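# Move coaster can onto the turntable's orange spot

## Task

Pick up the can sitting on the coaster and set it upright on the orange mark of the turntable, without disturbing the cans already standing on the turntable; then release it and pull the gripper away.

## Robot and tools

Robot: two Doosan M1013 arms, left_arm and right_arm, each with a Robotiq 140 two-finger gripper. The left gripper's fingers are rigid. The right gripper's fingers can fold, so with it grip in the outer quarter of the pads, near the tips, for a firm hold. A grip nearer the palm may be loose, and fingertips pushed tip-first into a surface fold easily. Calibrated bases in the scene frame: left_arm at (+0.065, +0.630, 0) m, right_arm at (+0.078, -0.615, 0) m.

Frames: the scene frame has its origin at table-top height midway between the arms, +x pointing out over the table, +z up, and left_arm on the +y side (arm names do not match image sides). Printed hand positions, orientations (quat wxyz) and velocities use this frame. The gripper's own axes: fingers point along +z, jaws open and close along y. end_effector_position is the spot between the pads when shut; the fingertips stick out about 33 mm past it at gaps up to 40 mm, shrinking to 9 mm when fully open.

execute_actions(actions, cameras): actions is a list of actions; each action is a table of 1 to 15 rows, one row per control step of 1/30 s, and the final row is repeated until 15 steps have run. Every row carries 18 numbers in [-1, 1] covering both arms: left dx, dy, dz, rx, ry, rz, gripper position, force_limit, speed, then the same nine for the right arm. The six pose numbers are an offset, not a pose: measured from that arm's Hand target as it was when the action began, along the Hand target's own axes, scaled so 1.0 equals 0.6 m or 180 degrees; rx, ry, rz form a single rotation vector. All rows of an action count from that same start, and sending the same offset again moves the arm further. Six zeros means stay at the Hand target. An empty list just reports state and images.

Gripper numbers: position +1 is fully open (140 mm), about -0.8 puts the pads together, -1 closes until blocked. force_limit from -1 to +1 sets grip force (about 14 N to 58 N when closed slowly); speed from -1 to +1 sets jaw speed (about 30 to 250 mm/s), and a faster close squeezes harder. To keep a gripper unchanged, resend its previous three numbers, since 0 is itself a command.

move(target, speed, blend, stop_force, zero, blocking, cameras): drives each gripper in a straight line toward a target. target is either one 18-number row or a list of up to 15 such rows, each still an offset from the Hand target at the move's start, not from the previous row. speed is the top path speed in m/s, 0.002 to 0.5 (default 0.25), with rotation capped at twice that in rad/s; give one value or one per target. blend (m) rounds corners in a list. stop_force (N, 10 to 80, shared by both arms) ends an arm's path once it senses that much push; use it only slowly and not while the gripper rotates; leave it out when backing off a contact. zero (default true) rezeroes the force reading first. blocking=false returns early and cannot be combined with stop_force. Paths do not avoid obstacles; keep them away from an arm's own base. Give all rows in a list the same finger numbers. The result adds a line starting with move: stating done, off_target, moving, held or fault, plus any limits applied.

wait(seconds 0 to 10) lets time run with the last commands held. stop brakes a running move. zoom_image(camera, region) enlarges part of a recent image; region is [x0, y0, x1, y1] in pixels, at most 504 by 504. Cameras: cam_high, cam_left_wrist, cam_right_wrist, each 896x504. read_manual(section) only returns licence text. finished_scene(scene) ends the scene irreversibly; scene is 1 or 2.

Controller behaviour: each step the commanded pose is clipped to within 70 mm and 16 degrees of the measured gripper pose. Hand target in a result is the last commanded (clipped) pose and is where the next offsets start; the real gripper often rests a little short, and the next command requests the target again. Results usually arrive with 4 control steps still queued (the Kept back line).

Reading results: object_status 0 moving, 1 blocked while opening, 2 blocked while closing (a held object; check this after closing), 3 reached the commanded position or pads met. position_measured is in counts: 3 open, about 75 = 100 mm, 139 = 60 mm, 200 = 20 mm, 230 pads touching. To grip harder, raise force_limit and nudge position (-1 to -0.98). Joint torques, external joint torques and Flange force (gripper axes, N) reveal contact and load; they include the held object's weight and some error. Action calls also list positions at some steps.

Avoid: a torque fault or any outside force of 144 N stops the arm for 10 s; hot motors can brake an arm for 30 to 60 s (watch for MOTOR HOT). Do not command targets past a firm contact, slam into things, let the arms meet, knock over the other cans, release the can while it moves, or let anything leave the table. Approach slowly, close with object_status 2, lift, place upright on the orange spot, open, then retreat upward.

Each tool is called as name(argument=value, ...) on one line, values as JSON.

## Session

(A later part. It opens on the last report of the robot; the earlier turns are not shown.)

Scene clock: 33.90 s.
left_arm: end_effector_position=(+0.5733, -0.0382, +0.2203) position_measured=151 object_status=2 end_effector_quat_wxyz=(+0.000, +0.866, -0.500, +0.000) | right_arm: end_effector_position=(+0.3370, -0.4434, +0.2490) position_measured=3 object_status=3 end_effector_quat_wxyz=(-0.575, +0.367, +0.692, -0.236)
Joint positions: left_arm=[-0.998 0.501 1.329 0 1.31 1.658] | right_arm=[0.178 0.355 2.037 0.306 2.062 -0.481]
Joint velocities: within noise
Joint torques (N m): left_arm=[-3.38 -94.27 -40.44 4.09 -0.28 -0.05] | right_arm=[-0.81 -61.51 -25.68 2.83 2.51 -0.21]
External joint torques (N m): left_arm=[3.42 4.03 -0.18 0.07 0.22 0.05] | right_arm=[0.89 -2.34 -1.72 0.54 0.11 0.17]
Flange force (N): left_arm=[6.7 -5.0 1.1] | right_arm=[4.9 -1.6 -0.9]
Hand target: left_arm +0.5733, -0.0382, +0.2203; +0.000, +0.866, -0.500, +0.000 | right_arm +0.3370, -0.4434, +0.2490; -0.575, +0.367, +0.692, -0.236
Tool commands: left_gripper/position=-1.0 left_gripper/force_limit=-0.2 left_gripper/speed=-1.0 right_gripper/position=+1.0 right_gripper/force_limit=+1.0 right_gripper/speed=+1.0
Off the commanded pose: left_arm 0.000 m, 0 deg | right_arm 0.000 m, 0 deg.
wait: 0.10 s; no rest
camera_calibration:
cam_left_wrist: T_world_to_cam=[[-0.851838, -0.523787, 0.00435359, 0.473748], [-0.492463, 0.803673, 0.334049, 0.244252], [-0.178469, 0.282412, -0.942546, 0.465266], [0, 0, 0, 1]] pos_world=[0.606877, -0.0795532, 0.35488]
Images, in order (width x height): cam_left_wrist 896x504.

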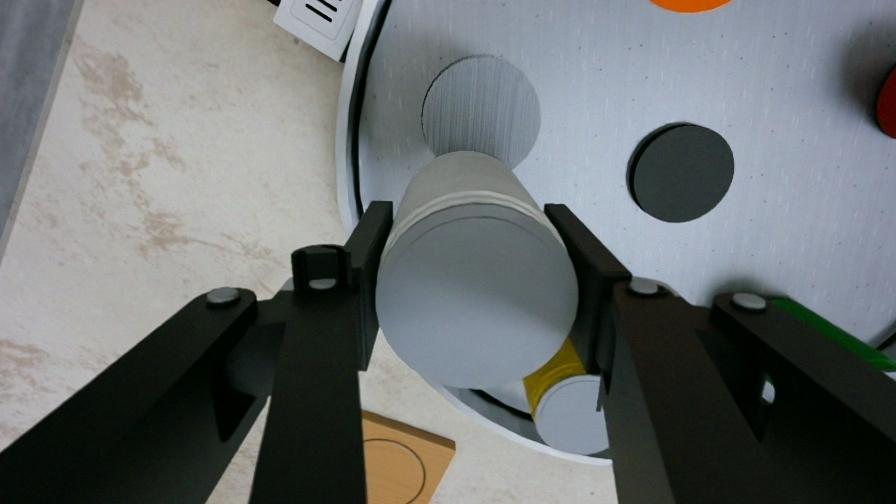

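wait(seconds=1.0, cameras=["cam_left_wrist"])

wait(seconds=0.07, cameras=["cam_left_wrist"])

wait(seconds=0.07, cameras=["cam_left_wrist"])

zoom_image(camera="cam_left_wrist", region=[380, 0, 630, 200])

wait(seconds=0.07, cameras=["cam_left_wrist"])

zoom_image(camera="cam_left_wrist", region=[380, 0, 630, 200])

Scene clock: 38.13 s.
left_arm: end_effector_position=(+0.5733, -0.0382, +0.2203) position_measured=151 object_status=2 end_effector_quat_wxyz=(+0.000, +0.866, -0.500, +0.000) | right_arm: end_effector_position=(+0.3370, -0.4434, +0.2490) position_measured=3 object_status=3 end_effector_quat_wxyz=(-0.575, +0.367, +0.692, -0.236)
Joint positions: left_arm=[-0.998 0.501 1.329 0 1.31 1.658] | right_arm=[0.178 0.355 2.037 0.306 2.062 -0.481]
Joint velocities: within noise
Joint torques (N m): left_arm=[-3.42 -93.97 -40.22 4.21 -0.29 -0.13] | right_arm=[-0.82 -61.11 -25.69 2.78 2.51 -0.23]
External joint torques (N m): left_arm=[3.79 2.56 -0.69 -0.01 0.24 0.13] | right_arm=[0.84 -3.2 -1.79 0.6 0.11 0.19]
Flange force (N): left_arm=[5.6 -5.4 -0.1] | right_arm=[5.6 -2.9 -0.3]
Hand target: left_arm +0.5733, -0.0382, +0.2203; +0.000, +0.866, -0.500, +0.000 | right_arm +0.3370, -0.4434, +0.2490; -0.575, +0.367, +0.692, -0.236
Tool commands: left_gripper/position=-1.0 left_gripper/force_limit=-0.2 left_gripper/speed=-1.0 right_gripper/position=+1.0 right_gripper/force_limit=+1.0 right_gripper/speed=+1.0
Off the commanded pose: left_arm 0.000 m, 0 deg | right_arm 0.000 m, 0 deg.
wait: 1.00 s; at rest from the start
camera_calibration:
cam_left_wrist: T_world_to_cam=[[-0.851838, -0.523787, 0.00435354, 0.473748], [-0.492463, 0.803673, 0.334049, 0.244252], [-0.178469, 0.282412, -0.942546, 0.465266], [0, 0, 0, 1]] pos_world=[0.606877, -0.0795532, 0.35488]
Images, in order (width x height): cam_left_wrist 896x504.

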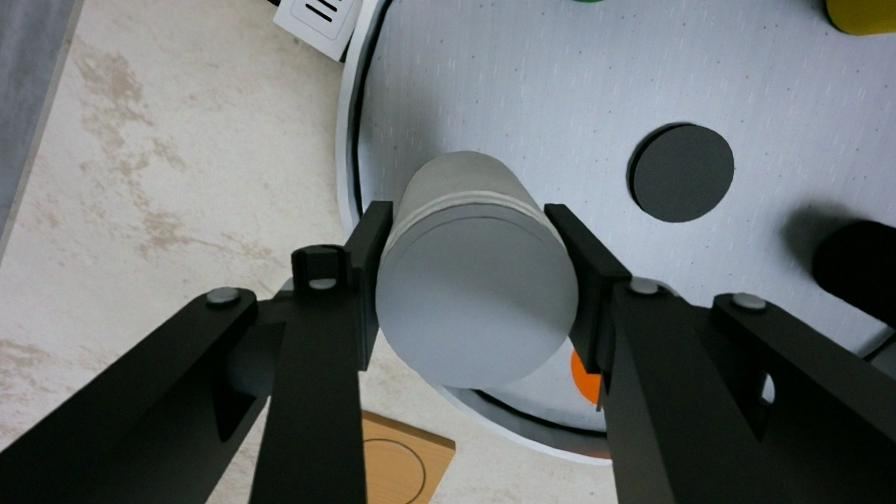

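Scene clock: 38.23 s.
left_arm: end_effector_position=(+0.5733, -0.0382, +0.2203) position_measured=151 object_status=2 end_effector_quat_wxyz=(+0.000, +0.866, -0.500, +0.000) | right_arm: end_effector_position=(+0.3370, -0.4434, +0.2490) position_measured=3 object_status=3 end_effector_quat_wxyz=(-0.575, +0.367, +0.692, -0.236)
Joint positions: left_arm=[-0.998 0.501 1.329 0 1.31 1.658] | right_arm=[0.178 0.355 2.037 0.306 2.062 -0.481]
Joint velocities: within noise
Joint torques (N m): left_arm=[-3.49 -94.19 -40.42 4.15 -0.33 -0.07] | right_arm=[-1.2 -61.3 -25.72 2.82 2.48 -0.25]
External joint torques (N m): left_arm=[3.57 3.82 -0.18 0 0.27 0.07] | right_arm=[1.3 -2.33 -1.7 0.54 0.14 0.21]
Flange force (N): left_arm=[6.4 -5.2 1.0] | right_arm=[5.6 -1.3 -0.7]
Hand target: left_arm +0.5733, -0.0382, +0.2203; +0.000, +0.866, -0.500, +0.000 | right_arm +0.3370, -0.4434, +0.2490; -0.575, +0.367, +0.692, -0.236
Tool commands: left_gripper/position=-1.0 left_gripper/force_limit=-0.2 left_gripper/speed=-1.0 right_gripper/position=+1.0 right_gripper/force_limit=+1.0 right_gripper/speed=+1.0
Off the commanded pose: left_arm 0.000 m, 0 deg | right_arm 0.000 m, 0 deg.
wait: 0.10 s; no rest
camera_calibration:
cam_left_wrist: T_world_to_cam=[[-0.851838, -0.523787, 0.0043536, 0.473748], [-0.492463, 0.803674, 0.334049, 0.244252], [-0.178469, 0.282412, -0.942546, 0.465266], [0, 0, 0, 1]] pos_world=[0.606877, -0.0795533, 0.35488]
Images, in order (width x height): cam_left_wrist 896x504.

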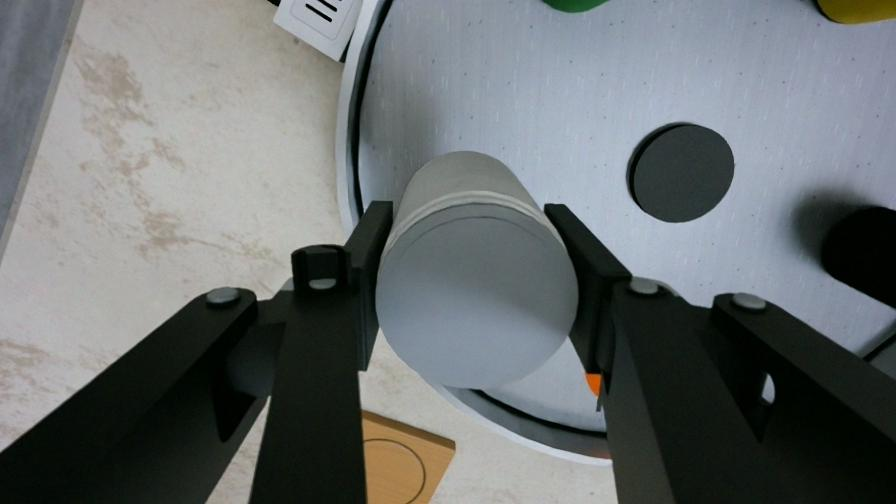

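Scene clock: 38.33 s.
left_arm: end_effector_position=(+0.5733, -0.0382, +0.2203) position_measured=151 object_status=2 end_effector_quat_wxyz=(+0.000, +0.866, -0.500, +0.000) | right_arm: end_effector_position=(+0.3370, -0.4434, +0.2490) position_measured=3 object_status=3 end_effector_quat_wxyz=(-0.575, +0.367, +0.692, -0.236)
Joint positions: left_arm=[-0.998 0.501 1.329 0 1.31 1.658] | right_arm=[0.178 0.355 2.037 0.306 2.062 -0.481]
Joint velocities: within noise
Joint torques (N m): left_arm=[-3.48 -94.26 -40.15 4.18 -0.22 -0.18] | right_arm=[-0.96 -61.19 -25.67 2.79 2.48 -0.24]
External joint torques (N m): left_arm=[3.46 4.62 -0.22 -0.04 0.15 0.18] | right_arm=[0.97 -2.49 -1.67 0.56 0.14 0.2]
Flange force (N): left_arm=[7.7 -5.4 1.5] | right_arm=[5.2 -1.8 -0.7]
Hand target: left_arm +0.5733, -0.0382, +0.2203; +0.000, +0.866, -0.500, +0.000 | right_arm +0.3370, -0.4434, +0.2490; -0.575, +0.367, +0.692, -0.236
Tool commands: left_gripper/position=-1.0 left_gripper/force_limit=-0.2 left_gripper/speed=-1.0 right_gripper/position=+1.0 right_gripper/force_limit=+1.0 right_gripper/speed=+1.0
Off the commanded pose: left_arm 0.000 m, 0 deg | right_arm 0.000 m, 0 deg.
wait: 0.10 s; no rest
camera_calibration:
cam_left_wrist: T_world_to_cam=[[-0.851838, -0.523787, 0.00435356, 0.473748], [-0.492463, 0.803674, 0.334049, 0.244252], [-0.178469, 0.282412, -0.942546, 0.465266], [0, 0, 0, 1]] pos_world=[0.606877, -0.0795532, 0.35488]
Images, in order (width x height): cam_left_wrist 896x504.

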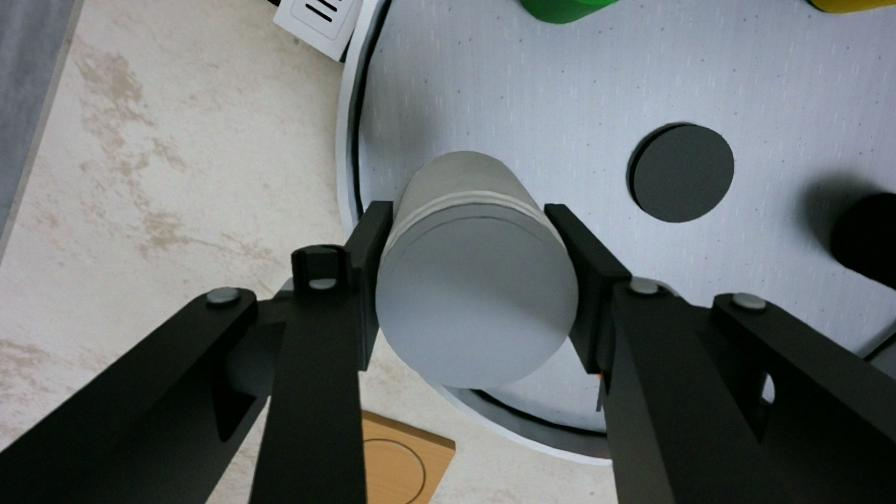

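Scaled by 2.016 from the camera's 896x504 image, which has a finer 1280x720 frame.

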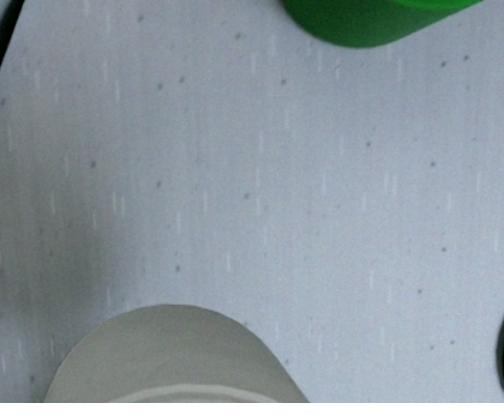

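Scene clock: 38.43 s.
left_arm: end_effector_position=(+0.5733, -0.0382, +0.2203) position_measured=151 object_status=2 end_effector_quat_wxyz=(+0.000, +0.866, -0.500, +0.000) | right_arm: end_effector_position=(+0.3370, -0.4434, +0.2490) position_measured=3 object_status=3 end_effector_quat_wxyz=(-0.575, +0.367, +0.692, -0.236)
Joint positions: left_arm=[-0.998 0.501 1.329 0 1.31 1.658] | right_arm=[0.178 0.355 2.037 0.306 2.062 -0.481]
Joint velocities: within noise
Joint torques (N m): left_arm=[-4.03 -94.35 -40.25 4.15 -0.33 -0.05] | right_arm=[-0.8 -61.63 -25.62 2.8 2.52 -0.22]
External joint torques (N m): left_arm=[3.93 4.45 -0.17 -0.01 0.28 0.05] | right_arm=[0.9 -2.41 -1.93 0.58 0.11 0.18]
Flange force (N): left_arm=[7.3 -5.7 1.3] | right_arm=[5.2 -1.6 -1.2]
Hand target: left_arm +0.5733, -0.0382, +0.2203; +0.000, +0.866, -0.500, +0.000 | right_arm +0.3370, -0.4434, +0.2490; -0.575, +0.367, +0.692, -0.236
Tool commands: left_gripper/position=-1.0 left_gripper/force_limit=-0.2 left_gripper/speed=-1.0 right_gripper/position=+1.0 right_gripper/force_limit=+1.0 right_gripper/speed=+1.0
Off the commanded pose: left_arm 0.000 m, 0 deg | right_arm 0.000 m, 0 deg.
wait: 0.10 s; no rest
camera_calibration:
cam_left_wrist: T_world_to_cam=[[-0.851838, -0.523787, 0.00435358, 0.473748], [-0.492463, 0.803673, 0.334049, 0.244252], [-0.178469, 0.282412, -0.942546, 0.465266], [0, 0, 0, 1]] pos_world=[0.606877, -0.0795532, 0.35488]
Images, in order (width x height): cam_left_wrist 896x504.

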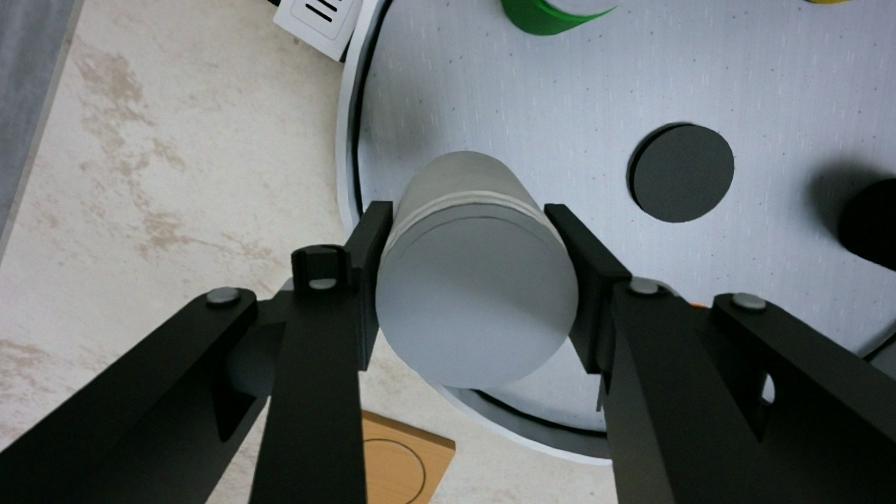

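Scaled by 2.016 from the camera's 896x504 image, which has a finer 1280x720 frame.

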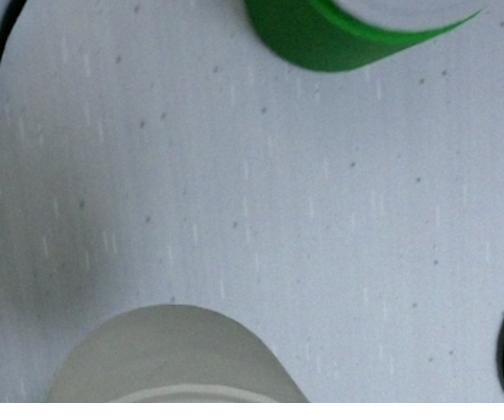

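wait(seconds=0.2, cameras=[])

Scene clock: 39.67 s.
left_arm: end_effector_position=(+0.5733, -0.0382, +0.2203) position_measured=151 object_status=2 end_effector_quat_wxyz=(+0.000, +0.866, -0.500, +0.000) | right_arm: end_effector_position=(+0.3370, -0.4434, +0.2490) position_measured=3 object_status=3 end_effector_quat_wxyz=(-0.575, +0.367, +0.692, -0.236)
Joint positions: left_arm=[-0.998 0.501 1.329 0 1.31 1.658] | right_arm=[0.178 0.355 2.037 0.306 2.062 -0.481]
Joint velocities: within noise
Joint torques (N m): left_arm=[-3.59 -94.05 -40.35 4.15 -0.3 -0.18] | right_arm=[-0.85 -61.38 -25.65 2.77 2.49 -0.22]
External joint torques (N m): left_arm=[3.33 3.51 -0.29 0 0.24 0.18] | right_arm=[0.79 -2.77 -1.84 0.6 0.13 0.18]
Flange force (N): left_arm=[6.1 -5.0 0.8] | right_arm=[5.3 -2.3 -0.8]
Hand target: left_arm +0.5733, -0.0382, +0.2203; +0.000, +0.866, -0.500, +0.000 | right_arm +0.3370, -0.4434, +0.2490; -0.575, +0.367, +0.692, -0.236
Tool commands: left_gripper/position=-1.0 left_gripper/force_limit=-0.2 left_gripper/speed=-1.0 right_gripper/position=+1.0 right_gripper/force_limit=+1.0 right_gripper/speed=+1.0
Off the commanded pose: left_arm 0.000 m, 0 deg | right_arm 0.000 m, 0 deg.
wait: 0.20 s; at rest from the start
No camera images: "cameras" was empty.

wait(seconds=0.2, cameras=[])

Scene clock: 39.97 s.
left_arm: end_effector_position=(+0.5733, -0.0382, +0.2203) position_measured=151 object_status=2 end_effector_quat_wxyz=(+0.000, +0.866, -0.500, +0.000) | right_arm: end_effector_position=(+0.3370, -0.4434, +0.2490) position_measured=3 object_status=3 end_effector_quat_wxyz=(-0.575, +0.367, +0.692, -0.236)
Joint positions: left_arm=[-0.998 0.501 1.329 0 1.31 1.658] | right_arm=[0.178 0.355 2.037 0.306 2.062 -0.481]
Joint velocities: within noise
Joint torques (N m): left_arm=[-3.61 -94.28 -40.45 4.15 -0.32 -0.21] | right_arm=[-1.07 -61.3 -25.55 2.78 2.46 -0.24]
External joint torques (N m): left_arm=[3.6 4.15 -0.12 0 0.25 0.21] | right_arm=[1.07 -2.73 -1.96 0.6 0.16 0.2]
Flange force (N): left_arm=[6.7 -5.4 1.2] | right_arm=[5.8 -2.0 -1.0]
Hand target: left_arm +0.5733, -0.0382, +0.2203; +0.000, +0.866, -0.500, +0.000 | right_arm +0.3370, -0.4434, +0.2490; -0.575, +0.367, +0.692, -0.236
Tool commands: left_gripper/position=-1.0 left_gripper/force_limit=-0.2 left_gripper/speed=-1.0 right_gripper/position=+1.0 right_gripper/force_limit=+1.0 right_gripper/speed=+1.0
Off the commanded pose: left_arm 0.000 m, 0 deg | right_arm 0.000 m, 0 deg.
wait: 0.20 s; at rest by 0.07 s
No camera images: "cameras" was empty.

wait(seconds=0.2, cameras=[])

Scene clock: 40.20 s.
left_arm: end_effector_position=(+0.5733, -0.0382, +0.2203) position_measured=151 object_status=2 end_effector_quat_wxyz=(+0.000, +0.866, -0.500, +0.000) | right_arm: end_effector_position=(+0.3370, -0.4434, +0.2490) position_measured=3 object_status=3 end_effector_quat_wxyz=(-0.575, +0.367, +0.692, -0.236)
Joint positions: left_arm=[-0.998 0.501 1.329 0 1.31 1.658] | right_arm=[0.178 0.355 2.037 0.306 2.062 -0.481]
Joint velocities: within noise
Joint torques (N m): left_arm=[-3.54 -94.11 -40.33 4.12 -0.33 -0.19] | right_arm=[-0.96 -61.34 -25.69 2.8 2.5 -0.27]
External joint torques (N m): left_arm=[3.67 3.77 -0.23 0.03 0.28 0.19] | right_arm=[1.17 -2.87 -1.88 0.59 0.13 0.23]
Flange force (N): left_arm=[6.4 -5.5 0.9] | right_arm=[5.9 -2.1 -0.6]
Hand target: left_arm +0.5733, -0.0382, +0.2203; +0.000, +0.866, -0.500, +0.000 | right_arm +0.3370, -0.4434, +0.2490; -0.575, +0.367, +0.692, -0.236
Tool commands: left_gripper/position=-1.0 left_gripper/force_limit=-0.2 left_gripper/speed=-1.0 right_gripper/position=+1.0 right_gripper/force_limit=+1.0 right_gripper/speed=+1.0
Off the commanded pose: left_arm 0.000 m, 0 deg | right_arm 0.000 m, 0 deg.
wait: 0.20 s; at rest by 0.13 s
No camera images: "cameras" was empty.

wait(seconds=0.2, cameras=[])

Scene clock: 40.47 s.
left_arm: end_effector_position=(+0.5733, -0.0382, +0.2203) position_measured=151 object_status=2 end_effector_quat_wxyz=(+0.000, +0.866, -0.500, +0.000) | right_arm: end_effector_position=(+0.3370, -0.4434, +0.2490) position_measured=3 object_status=3 end_effector_quat_wxyz=(-0.575, +0.367, +0.692, -0.236)
Joint positions: left_arm=[-0.998 0.501 1.329 0 1.31 1.658] | right_arm=[0.178 0.355 2.037 0.306 2.062 -0.481]
Joint velocities: within noise
Joint torques (N m): left_arm=[-3.22 -94.2 -40.39 4.16 -0.28 -0.19] | right_arm=[-0.92 -61.31 -25.62 2.79 2.56 -0.2]
External joint torques (N m): left_arm=[3.42 3.5 -0.31 0.01 0.22 0.19] | right_arm=[1 -3.02 -1.95 0.6 0.07 0.16]
Flange force (N): left_arm=[6.2 -5.1 0.8] | right_arm=[5.7 -2.4 -0.6]
Hand target: left_arm +0.5733, -0.0382, +0.2203; +0.000, +0.866, -0.500, +0.000 | right_arm +0.3370, -0.4434, +0.2490; -0.575, +0.367, +0.692, -0.236
Tool commands: left_gripper/position=-1.0 left_gripper/force_limit=-0.2 left_gripper/speed=-1.0 right_gripper/position=+1.0 right_gripper/force_limit=+1.0 right_gripper/speed=+1.0
Off the commanded pose: left_arm 0.000 m, 0 deg | right_arm 0.000 m, 0 deg.
wait: 0.20 s; at rest by 0.10 s
No camera images: "cameras" was empty.

wait(seconds=0.1, cameras=[])

Scene clock: 41.07 s.
left_arm: end_effector_position=(+0.5733, -0.0382, +0.2203) position_measured=151 object_status=2 end_effector_quat_wxyz=(+0.000, +0.866, -0.500, +0.000) | right_arm: end_effector_position=(+0.3370, -0.4434, +0.2490) position_measured=3 object_status=3 end_effector_quat_wxyz=(-0.575, +0.367, +0.692, -0.236)
Joint positions: left_arm=[-0.998 0.501 1.329 0 1.31 1.658] | right_arm=[0.178 0.355 2.037 0.306 2.062 -0.481]
Joint velocities: within noise
Joint torques (N m): left_arm=[-4.04 -94.34 -40.5 4.12 -0.25 -0.15] | right_arm=[-0.85 -61.22 -25.63 2.8 2.5 -0.27]
External joint torques (N m): left_arm=[3.65 2.94 -0.47 0.06 0.2 0.15] | right_arm=[0.8 -3.28 -1.84 0.57 0.13 0.24]
Flange force (N): left_arm=[5.6 -5.3 0.4] | right_arm=[5.7 -3.0 -0.4]
Hand target: left_arm +0.5733, -0.0382, +0.2203; +0.000, +0.866, -0.500, +0.000 | right_arm +0.3370, -0.4434, +0.2490; -0.575, +0.367, +0.692, -0.236
Tool commands: left_gripper/position=-1.0 left_gripper/force_limit=-0.2 left_gripper/speed=-1.0 right_gripper/position=+1.0 right_gripper/force_limit=+1.0 right_gripper/speed=+1.0
Off the commanded pose: left_arm 0.000 m, 0 deg | right_arm 0.000 m, 0 deg.
wait: 0.10 s; at rest from the start
No camera images: "cameras" was empty.

wait(seconds=2.7, cameras=[])

wait(seconds=0.17, cameras=["cam_left_wrist"])

zoom_image(camera="cam_left_wrist", region=[380, 0, 630, 200])

wait(seconds=0.17, cameras=["cam_left_wrist"])

zoom_image(camera="cam_left_wrist", region=[380, 0, 630, 200])

wait(seconds=0.17, cameras=["cam_left_wrist"])

zoom_image(camera="cam_left_wrist", region=[380, 0, 630, 200])

wait(seconds=0.17, cameras=["cam_left_wrist"])

zoom_image(camera="cam_left_wrist", region=[380, 0, 630, 200])

wait(seconds=0.17, cameras=["cam_left_wrist"])

zoom_image(camera="cam_left_wrist", region=[380, 0, 630, 200])

Scene clock: 44.87 s.
left_arm: end_effector_position=(+0.5733, -0.0382, +0.2203) position_measured=151 object_status=2 end_effector_quat_wxyz=(+0.000, +0.866, -0.500, +0.000) | right_arm: end_effector_position=(+0.3370, -0.4434, +0.2490) position_measured=3 object_status=3 end_effector_quat_wxyz=(-0.575, +0.367, +0.692, -0.236)
Joint positions: left_arm=[-0.998 0.501 1.329 0 1.31 1.658] | right_arm=[0.178 0.355 2.037 0.306 2.062 -0.481]
Joint velocities: within noise
Joint torques (N m): left_arm=[-3.44 -94.2 -40.49 4.13 -0.33 -0.11] | right_arm=[-0.87 -61.36 -25.63 2.79 2.49 -0.21]
External joint torques (N m): left_arm=[3.25 3.52 -0.27 0.04 0.27 0.11] | right_arm=[1 -2.86 -1.75 0.58 0.14 0.17]
Flange force (N): left_arm=[6.2 -4.8 0.7] | right_arm=[5.5 -2.3 -0.5]
Hand target: left_arm +0.5733, -0.0382, +0.2203; +0.000, +0.866, -0.500, +0.000 | right_arm +0.3370, -0.4434, +0.2490; -0.575, +0.367, +0.692, -0.236
Tool commands: left_gripper/position=-1.0 left_gripper/force_limit=-0.2 left_gripper/speed=-1.0 right_gripper/position=+1.0 right_gripper/force_limit=+1.0 right_gripper/speed=+1.0
Off the commanded pose: left_arm 0.000 m, 0 deg | right_arm 0.000 m, 0 deg.
wait: 2.70 s; at rest from the start
No camera images: "cameras" was empty.

Scene clock: 45.07 s.
left_arm: end_effector_position=(+0.5733, -0.0382, +0.2203) position_measured=151 object_status=2 end_effector_quat_wxyz=(+0.000, +0.866, -0.500, +0.000) | right_arm: end_effector_position=(+0.3370, -0.4434, +0.2490) position_measured=3 object_status=3 end_effector_quat_wxyz=(-0.575, +0.367, +0.692, -0.236)
Joint positions: left_arm=[-0.998 0.501 1.329 0 1.31 1.658] | right_arm=[0.178 0.355 2.037 0.306 2.062 -0.481]
Joint velocities: within noise
Joint torques (N m): left_arm=[-3.36 -93.92 -40.37 4.14 -0.33 -0.15] | right_arm=[-0.68 -61.24 -25.68 2.78 2.51 -0.24]
External joint torques (N m): left_arm=[3.34 3.85 -0.14 0 0.26 0.15] | right_arm=[0.78 -3.02 -1.92 0.61 0.11 0.21]
Flange force (N): left_arm=[6.4 -5.0 1.1] | right_arm=[5.5 -2.6 -0.7]
Hand target: left_arm +0.5733, -0.0382, +0.2203; +0.000, +0.866, -0.500, +0.000 | right_arm +0.3370, -0.4434, +0.2490; -0.575, +0.367, +0.692, -0.236
Tool commands: left_gripper/position=-1.0 left_gripper/force_limit=-0.2 left_gripper/speed=-1.0 right_gripper/position=+1.0 right_gripper/force_limit=+1.0 right_gripper/speed=+1.0
Off the commanded pose: left_arm 0.000 m, 0 deg | right_arm 0.000 m, 0 deg.
wait: 0.20 s; at rest by 0.17 s
camera_calibration:
cam_left_wrist: T_world_to_cam=[[-0.851838, -0.523787, 0.00435318, 0.473748], [-0.492464, 0.803675, 0.334044, 0.244256], [-0.178466, 0.282408, -0.942547, 0.465266], [0, 0, 0, 1]] pos_world=[0.606878, -0.0795541, 0.35488]
Images, in order (width x height): cam_left_wrist 896x504.

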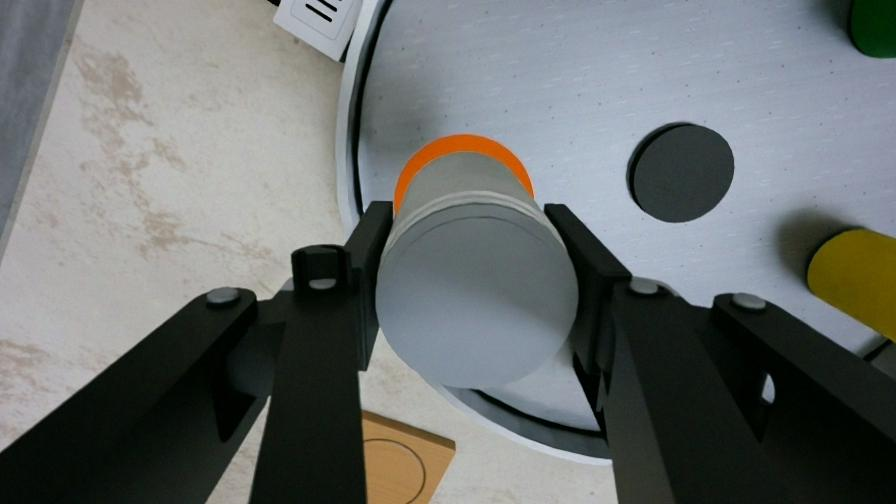

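Scaled by 2.016 from the camera's 896x504 image, which has a finer 1280x720 frame.

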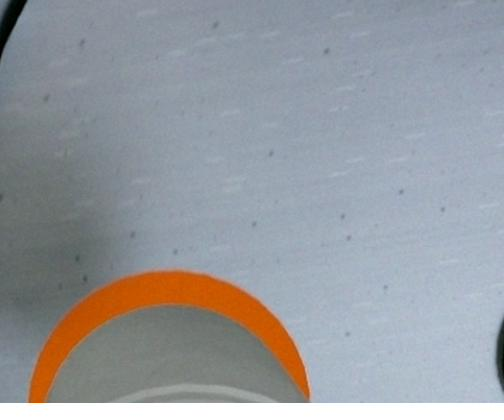

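Scene clock: 45.27 s.
left_arm: end_effector_position=(+0.5733, -0.0382, +0.2203) position_measured=151 object_status=2 end_effector_quat_wxyz=(+0.000, +0.866, -0.500, +0.000) | right_arm: end_effector_position=(+0.3370, -0.4434, +0.2490) position_measured=3 object_status=3 end_effector_quat_wxyz=(-0.575, +0.367, +0.692, -0.236)
Joint positions: left_arm=[-0.998 0.501 1.329 0 1.31 1.658] | right_arm=[0.178 0.355 2.037 0.306 2.062 -0.481]
Joint velocities: within noise
Joint torques (N m): left_arm=[-3.53 -94.23 -40.38 4.2 -0.28 -0.08] | right_arm=[-0.79 -61.53 -25.64 2.85 2.51 -0.25]
External joint torques (N m): left_arm=[3.52 4.32 -0.03 -0.07 0.22 0.08] | right_arm=[0.66 -2.54 -1.85 0.53 0.11 0.22]
Flange force (N): left_arm=[6.8 -5.2 1.5] | right_arm=[4.9 -2.1 -1.1]
Hand target: left_arm +0.5733, -0.0382, +0.2203; +0.000, +0.866, -0.500, +0.000 | right_arm +0.3370, -0.4434, +0.2490; -0.575, +0.367, +0.692, -0.236
Tool commands: left_gripper/position=-1.0 left_gripper/force_limit=-0.2 left_gripper/speed=-1.0 right_gripper/position=+1.0 right_gripper/force_limit=+1.0 right_gripper/speed=+1.0
Off the commanded pose: left_arm 0.000 m, 0 deg | right_arm 0.000 m, 0 deg.
wait: 0.20 s; at rest by 0.17 s
camera_calibration:
cam_left_wrist: T_world_to_cam=[[-0.851838, -0.523787, 0.00435336, 0.473748], [-0.492464, 0.803675, 0.334044, 0.244256], [-0.178466, 0.282408, -0.942547, 0.465266], [0, 0, 0, 1]] pos_world=[0.606878, -0.0795542, 0.35488]
Images, in order (width x height): cam_left_wrist 896x504.

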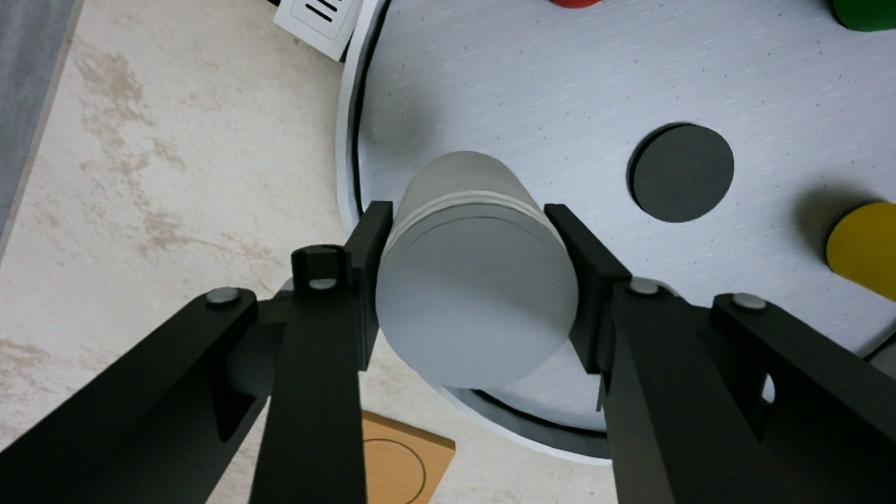

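Scaled by 2.016 from the camera's 896x504 image, which has a finer 1280x720 frame.

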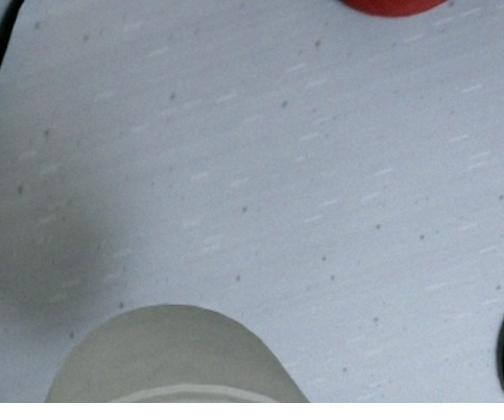

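Scene clock: 45.47 s.
left_arm: end_effector_position=(+0.5733, -0.0382, +0.2203) position_measured=151 object_status=2 end_effector_quat_wxyz=(+0.000, +0.866, -0.500, +0.000) | right_arm: end_effector_position=(+0.3370, -0.4434, +0.2490) position_measured=3 object_status=3 end_effector_quat_wxyz=(-0.575, +0.367, +0.692, -0.236)
Joint positions: left_arm=[-0.998 0.501 1.329 0 1.31 1.658] | right_arm=[0.178 0.355 2.037 0.306 2.062 -0.481]
Joint velocities: within noise
Joint torques (N m): left_arm=[-4.06 -94.42 -40.56 4.12 -0.32 -0.16] | right_arm=[-0.84 -61.24 -25.64 2.82 2.5 -0.2]
External joint torques (N m): left_arm=[4.07 4.55 0.07 0.03 0.26 0.16] | right_arm=[0.74 -2.54 -1.83 0.56 0.12 0.17]
Flange force (N): left_arm=[6.9 -6.0 1.6] | right_arm=[5.0 -2.1 -1.0]
Hand target: left_arm +0.5733, -0.0382, +0.2203; +0.000, +0.866, -0.500, +0.000 | right_arm +0.3370, -0.4434, +0.2490; -0.575, +0.367, +0.692, -0.236
Tool commands: left_gripper/position=-1.0 left_gripper/force_limit=-0.2 left_gripper/speed=-1.0 right_gripper/position=+1.0 right_gripper/force_limit=+1.0 right_gripper/speed=+1.0
Off the commanded pose: left_arm 0.000 m, 0 deg | right_arm 0.000 m, 0 deg.
wait: 0.20 s; at rest by 0.17 s
camera_calibration:
cam_left_wrist: T_world_to_cam=[[-0.851838, -0.523787, 0.00435317, 0.473748], [-0.492464, 0.803675, 0.334044, 0.244256], [-0.178466, 0.282408, -0.942547, 0.465266], [0, 0, 0, 1]] pos_world=[0.606878, -0.0795542, 0.35488]
Images, in order (width x height): cam_left_wrist 896x504.

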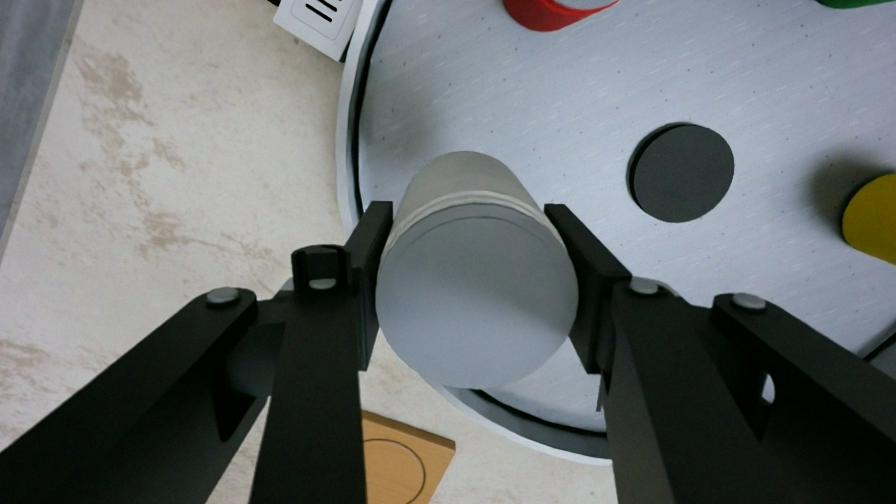

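Scaled by 2.016 from the camera's 896x504 image, which has a finer 1280x720 frame.

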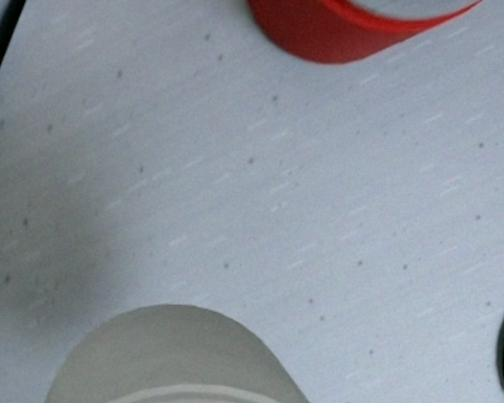

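Scene clock: 45.67 s.
left_arm: end_effector_position=(+0.5733, -0.0382, +0.2203) position_measured=151 object_status=2 end_effector_quat_wxyz=(+0.000, +0.866, -0.500, +0.000) | right_arm: end_effector_position=(+0.3370, -0.4434, +0.2490) position_measured=3 object_status=3 end_effector_quat_wxyz=(-0.575, +0.367, +0.692, -0.236)
Joint positions: left_arm=[-0.998 0.501 1.329 0 1.31 1.658] | right_arm=[0.178 0.355 2.037 0.306 2.062 -0.481]
Joint velocities: within noise
Joint torques (N m): left_arm=[-3.54 -94.01 -40.41 4.14 -0.37 -0.04] | right_arm=[-0.84 -61.09 -25.56 2.8 2.51 -0.24]
External joint torques (N m): left_arm=[3.34 3.72 -0.14 0 0.31 0.04] | right_arm=[0.9 -3.23 -1.92 0.58 0.12 0.21]
Flange force (N): left_arm=[6.2 -4.9 0.9] | right_arm=[5.8 -2.9 -0.5]
Hand target: left_arm +0.5733, -0.0382, +0.2203; +0.000, +0.866, -0.500, +0.000 | right_arm +0.3370, -0.4434, +0.2490; -0.575, +0.367, +0.692, -0.236
Tool commands: left_gripper/position=-1.0 left_gripper/force_limit=-0.2 left_gripper/speed=-1.0 right_gripper/position=+1.0 right_gripper/force_limit=+1.0 right_gripper/speed=+1.0
Off the commanded pose: left_arm 0.000 m, 0 deg | right_arm 0.000 m, 0 deg.
wait: 0.20 s; at rest by 0.17 s
camera_calibration:
cam_left_wrist: T_world_to_cam=[[-0.851838, -0.523787, 0.00435329, 0.473748], [-0.492464, 0.803675, 0.334044, 0.244256], [-0.178466, 0.282408, -0.942547, 0.465266], [0, 0, 0, 1]] pos_world=[0.606878, -0.0795542, 0.35488]
Images, in order (width x height): cam_left_wrist 896x504.

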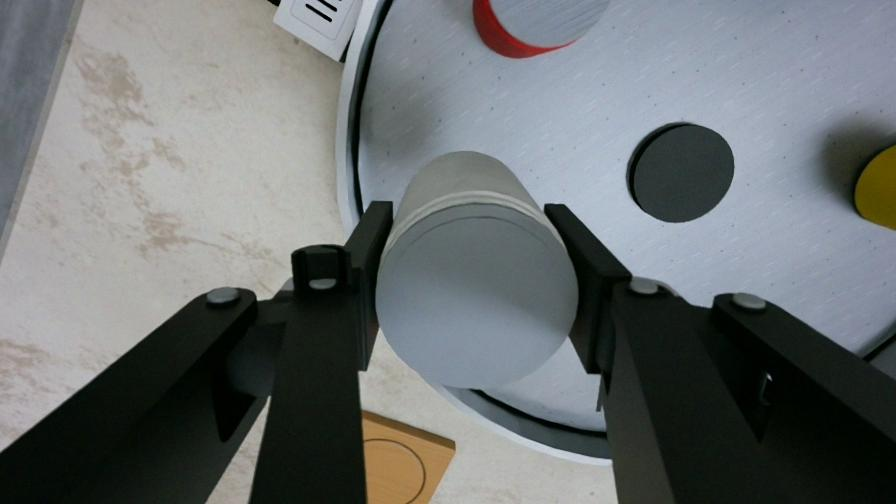

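Scaled by 2.016 from the camera's 896x504 image, which has a finer 1280x720 frame.

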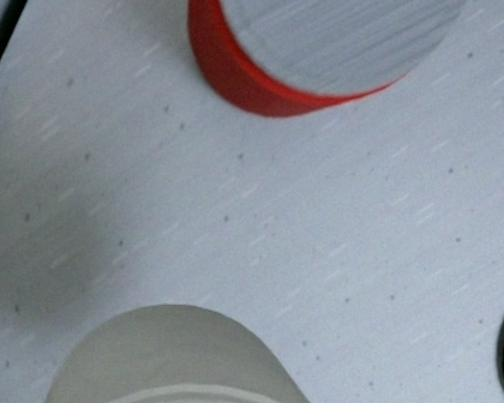

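Scene clock: 45.87 s.
left_arm: end_effector_position=(+0.5733, -0.0382, +0.2203) position_measured=151 object_status=2 end_effector_quat_wxyz=(+0.000, +0.866, -0.500, +0.000) | right_arm: end_effector_position=(+0.3370, -0.4434, +0.2490) position_measured=3 object_status=3 end_effector_quat_wxyz=(-0.575, +0.367, +0.692, -0.236)
Joint positions: left_arm=[-0.998 0.501 1.329 0 1.31 1.658] | right_arm=[0.178 0.355 2.037 0.306 2.062 -0.481]
Joint velocities: within noise
Joint torques (N m): left_arm=[-3.91 -94.89 -40.32 4.16 -0.28 -0.22] | right_arm=[-0.65 -61.28 -25.68 2.8 2.49 -0.24]
External joint torques (N m): left_arm=[3.83 4.29 -0.32 -0.01 0.22 0.22] | right_arm=[0.62 -2.79 -1.82 0.57 0.14 0.2]
Flange force (N): left_arm=[7.4 -5.8 1.1] | right_arm=[5.1 -2.5 -0.8]
Hand target: left_arm +0.5733, -0.0382, +0.2203; +0.000, +0.866, -0.500, +0.000 | right_arm +0.3370, -0.4434, +0.2490; -0.575, +0.367, +0.692, -0.236
Tool commands: left_gripper/position=-1.0 left_gripper/force_limit=-0.2 left_gripper/speed=-1.0 right_gripper/position=+1.0 right_gripper/force_limit=+1.0 right_gripper/speed=+1.0
Off the commanded pose: left_arm 0.000 m, 0 deg | right_arm 0.000 m, 0 deg.
wait: 0.20 s; at rest by 0.17 s
camera_calibration:
cam_left_wrist: T_world_to_cam=[[-0.851838, -0.523787, 0.00435333, 0.473748], [-0.492464, 0.803675, 0.334044, 0.244256], [-0.178466, 0.282407, -0.942548, 0.465266], [0, 0, 0, 1]] pos_world=[0.606878, -0.0795541, 0.35488]
Images, in order (width x height): cam_left_wrist 896x504.

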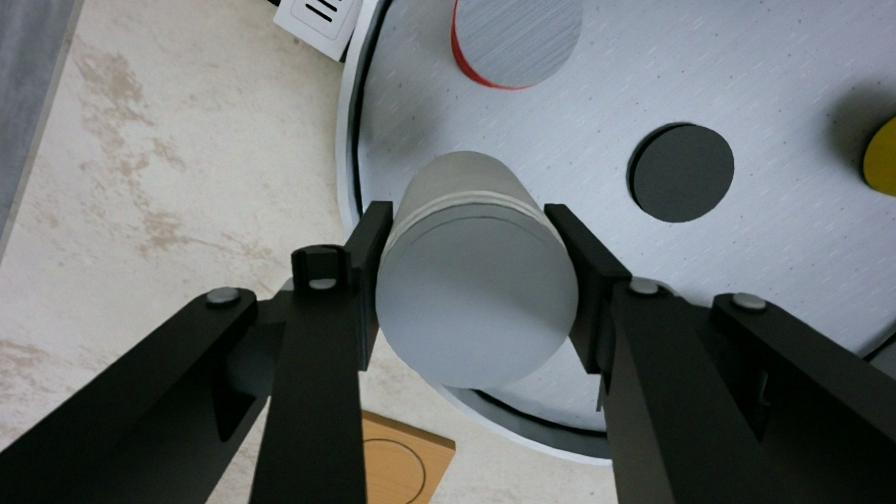

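Scaled by 2.016 from the camera's 896x504 image, which has a finer 1280x720 frame.

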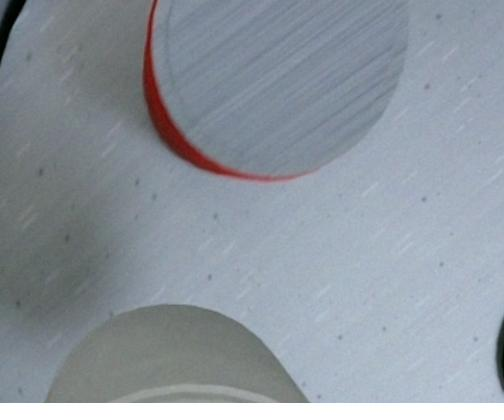

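wait(seconds=0, cameras=[])

move(target=[0,0,-0.0025,0,0,0,-1,-0.2,-1,0,0,0,0,0,0,1,1,1], speed=0.002, cameras=[])

wait(seconds=0, cameras=[])

Scene clock: 51.80 s.
left_arm: end_effector_position=(+0.5733, -0.0382, +0.2203) position_measured=151 object_status=2 end_effector_quat_wxyz=(+0.000, +0.866, -0.500, +0.000) | right_arm: end_effector_position=(+0.3370, -0.4434, +0.2490) position_measured=3 object_status=3 end_effector_quat_wxyz=(-0.575, +0.367, +0.692, -0.236)
Joint positions: left_arm=[-0.998 0.501 1.329 0 1.31 1.658] | right_arm=[0.178 0.355 2.037 0.306 2.062 -0.481]
Joint velocities: within noise
Joint torques (N m): left_arm=[-3.89 -94.26 -40.47 4.13 -0.31 -0.19] | right_arm=[-0.76 -61.36 -25.68 2.81 2.49 -0.2]
External joint torques (N m): left_arm=[3.77 4.09 -0.08 0.02 0.26 0.19] | right_arm=[0.75 -2.45 -1.8 0.56 0.13 0.16]
Flange force (N): left_arm=[6.5 -5.6 1.2] | right_arm=[4.9 -1.9 -1.0]
Hand target: left_arm +0.5733, -0.0382, +0.2203; +0.000, +0.866, -0.500, +0.000 | right_arm +0.3370, -0.4434, +0.2490; -0.575, +0.367, +0.692, -0.236
Tool commands: left_gripper/position=-1.0 left_gripper/force_limit=-0.2 left_gripper/speed=-1.0 right_gripper/position=+1.0 right_gripper/force_limit=+1.0 right_gripper/speed=+1.0
Off the commanded pose: left_arm 0.000 m, 0 deg | right_arm 0.000 m, 0 deg.
No camera images: "cameras" was empty.

Scene clock: 52.77 s.
left_arm: end_effector_position=(+0.5733, -0.0382, +0.2218) position_measured=151 object_status=2 end_effector_quat_wxyz=(+0.000, +0.866, -0.500, +0.000) | right_arm: end_effector_position=(+0.3370, -0.4434, +0.2490) position_measured=3 object_status=3 end_effector_quat_wxyz=(-0.575, +0.367, +0.692, -0.236)
Joint positions: left_arm=[-0.998 0.501 1.327 0 1.313 1.658] | right_arm=[0.178 0.355 2.037 0.306 2.062 -0.481]
Joint velocities: within noise
Joint torques (N m): left_arm=[-3.17 -94.24 -40.44 4.19 -0.3 -0.15] | right_arm=[-0.63 -61.28 -25.49 2.84 2.5 -0.2]
External joint torques (N m): left_arm=[3.22 3.59 -0.31 -0.02 0.24 0.15] | right_arm=[0.58 -3.11 -2.19 0.56 0.13 0.16]
Flange force (N): left_arm=[6.4 -4.9 0.8] | right_arm=[5.4 -2.9 -1.3]
Hand target: left_arm +0.5733, -0.0382, +0.2218; +0.000, +0.866, -0.500, +0.000 | right_arm +0.3370, -0.4434, +0.2490; -0.575, +0.367, +0.692, -0.236
Off the commanded pose: left_arm 0.000 m, 0 deg | right_arm 0.000 m, 0 deg.
move: done
No camera images: "cameras" was empty.

Scene clock: 52.77 s.
left_arm: end_effector_position=(+0.5733, -0.0382, +0.2218) position_measured=151 object_status=2 end_effector_quat_wxyz=(+0.000, +0.866, -0.500, +0.000) | right_arm: end_effector_position=(+0.3370, -0.4434, +0.2490) position_measured=3 object_status=3 end_effector_quat_wxyz=(-0.575, +0.367, +0.692, -0.236)
Joint positions: left_arm=[-0.998 0.501 1.327 0 1.313 1.658] | right_arm=[0.178 0.355 2.037 0.306 2.062 -0.481]
Joint velocities: within noise
Joint torques (N m): left_arm=[-3.17 -94.24 -40.44 4.19 -0.3 -0.15] | right_arm=[-0.63 -61.28 -25.49 2.84 2.5 -0.2]
External joint torques (N m): left_arm=[3.22 3.59 -0.31 -0.02 0.24 0.15] | right_arm=[0.58 -3.11 -2.19 0.56 0.13 0.16]
Flange force (N): left_arm=[6.4 -4.9 0.8] | right_arm=[5.4 -2.9 -1.3]
Hand target: left_arm +0.5733, -0.0382, +0.2218; +0.000, +0.866, -0.500, +0.000 | right_arm +0.3370, -0.4434, +0.2490; -0.575, +0.367, +0.692, -0.236
Tool commands: left_gripper/position=-1.0 left_gripper/force_limit=-0.2 left_gripper/speed=-1.0 right_gripper/position=+1.0 right_gripper/force_limit=+1.0 right_gripper/speed=+1.0
Off the commanded pose: left_arm 0.000 m, 0 deg | right_arm 0.000 m, 0 deg.
No camera images: "cameras" was empty.

wait(seconds=0, cameras=[])

move(target=[0,0,0.0141667,0,0,0,-1,-0.2,-1,0,0,0,0,0,0,1,1,1], speed=0.002, blocking=false, cameras=[])

Scene clock: 53.43 s.
left_arm: end_effector_position=(+0.5733, -0.0382, +0.2218) position_measured=151 object_status=2 end_effector_quat_wxyz=(+0.000, +0.866, -0.500, +0.000) | right_arm: end_effector_position=(+0.3370, -0.4434, +0.2490) position_measured=3 object_status=3 end_effector_quat_wxyz=(-0.575, +0.367, +0.692, -0.236)
Joint positions: left_arm=[-0.998 0.501 1.327 0 1.313 1.658] | right_arm=[0.178 0.355 2.037 0.306 2.062 -0.481]
Joint velocities: within noise
Joint torques (N m): left_arm=[-3.7 -93.69 -40.33 4.13 -0.31 -0.16] | right_arm=[-0.72 -61.39 -25.61 2.79 2.48 -0.24]
External joint torques (N m): left_arm=[3.89 2.91 -0.45 0.05 0.25 0.16] | right_arm=[0.77 -2.61 -1.98 0.6 0.14 0.2]
Flange force (N): left_arm=[5.5 -5.6 0.3] | right_arm=[5.3 -2.1 -1.2]
Hand target: left_arm +0.5733, -0.0382, +0.2218; +0.000, +0.866, -0.500, +0.000 | right_arm +0.3370, -0.4434, +0.2490; -0.575, +0.367, +0.692, -0.236
Tool commands: left_gripper/position=-1.0 left_gripper/force_limit=-0.2 left_gripper/speed=-1.0 right_gripper/position=+1.0 right_gripper/force_limit=+1.0 right_gripper/speed=+1.0
Off the commanded pose: left_arm 0.000 m, 0 deg | right_arm 0.000 m, 0 deg.
No camera images: "cameras" was empty.

Scene clock: 53.93 s.
left_arm: end_effector_position=(+0.5733, -0.0382, +0.2211) position_measured=151 object_status=2 end_effector_quat_wxyz=(+0.000, +0.866, -0.500, +0.000) | right_arm: end_effector_position=(+0.3370, -0.4434, +0.2490) position_measured=3 object_status=3 end_effector_quat_wxyz=(-0.575, +0.367, +0.692, -0.236)
Joint positions: left_arm=[-0.998 0.501 1.328 0 1.312 1.658] | right_arm=[0.178 0.355 2.037 0.306 2.062 -0.481]
Joint velocities: within noise
Joint torques (N m): left_arm=[-3.16 -94.06 -41.76 4.17 -0.2 -0.08] | right_arm=[-0.88 -61.39 -25.66 2.8 2.51 -0.25]
External joint torques (N m): left_arm=[3.4 3.59 1.14 -0.01 0.15 0.08] | right_arm=[0.96 -2.49 -1.56 0.54 0.12 0.21]
Flange force (N): left_arm=[2.7 -4.5 2.6] | right_arm=[5.1 -1.8 -0.4]
Hand target: left_arm +0.5733, -0.0382, +0.2208; +0.000, +0.866, -0.500, +0.000 | right_arm +0.3370, -0.4434, +0.2490; -0.575, +0.367, +0.692, -0.236
Tool commands: left_gripper/position=-1.0 left_gripper/force_limit=-0.2 left_gripper/speed=-1.0 right_gripper/position=+1.0 right_gripper/force_limit=+1.0 right_gripper/speed=+1.0
Off the commanded pose: left_arm 0.008 m, 0 deg | right_arm 0.000 m, 0 deg.
move: running
No camera images: "cameras" was empty.


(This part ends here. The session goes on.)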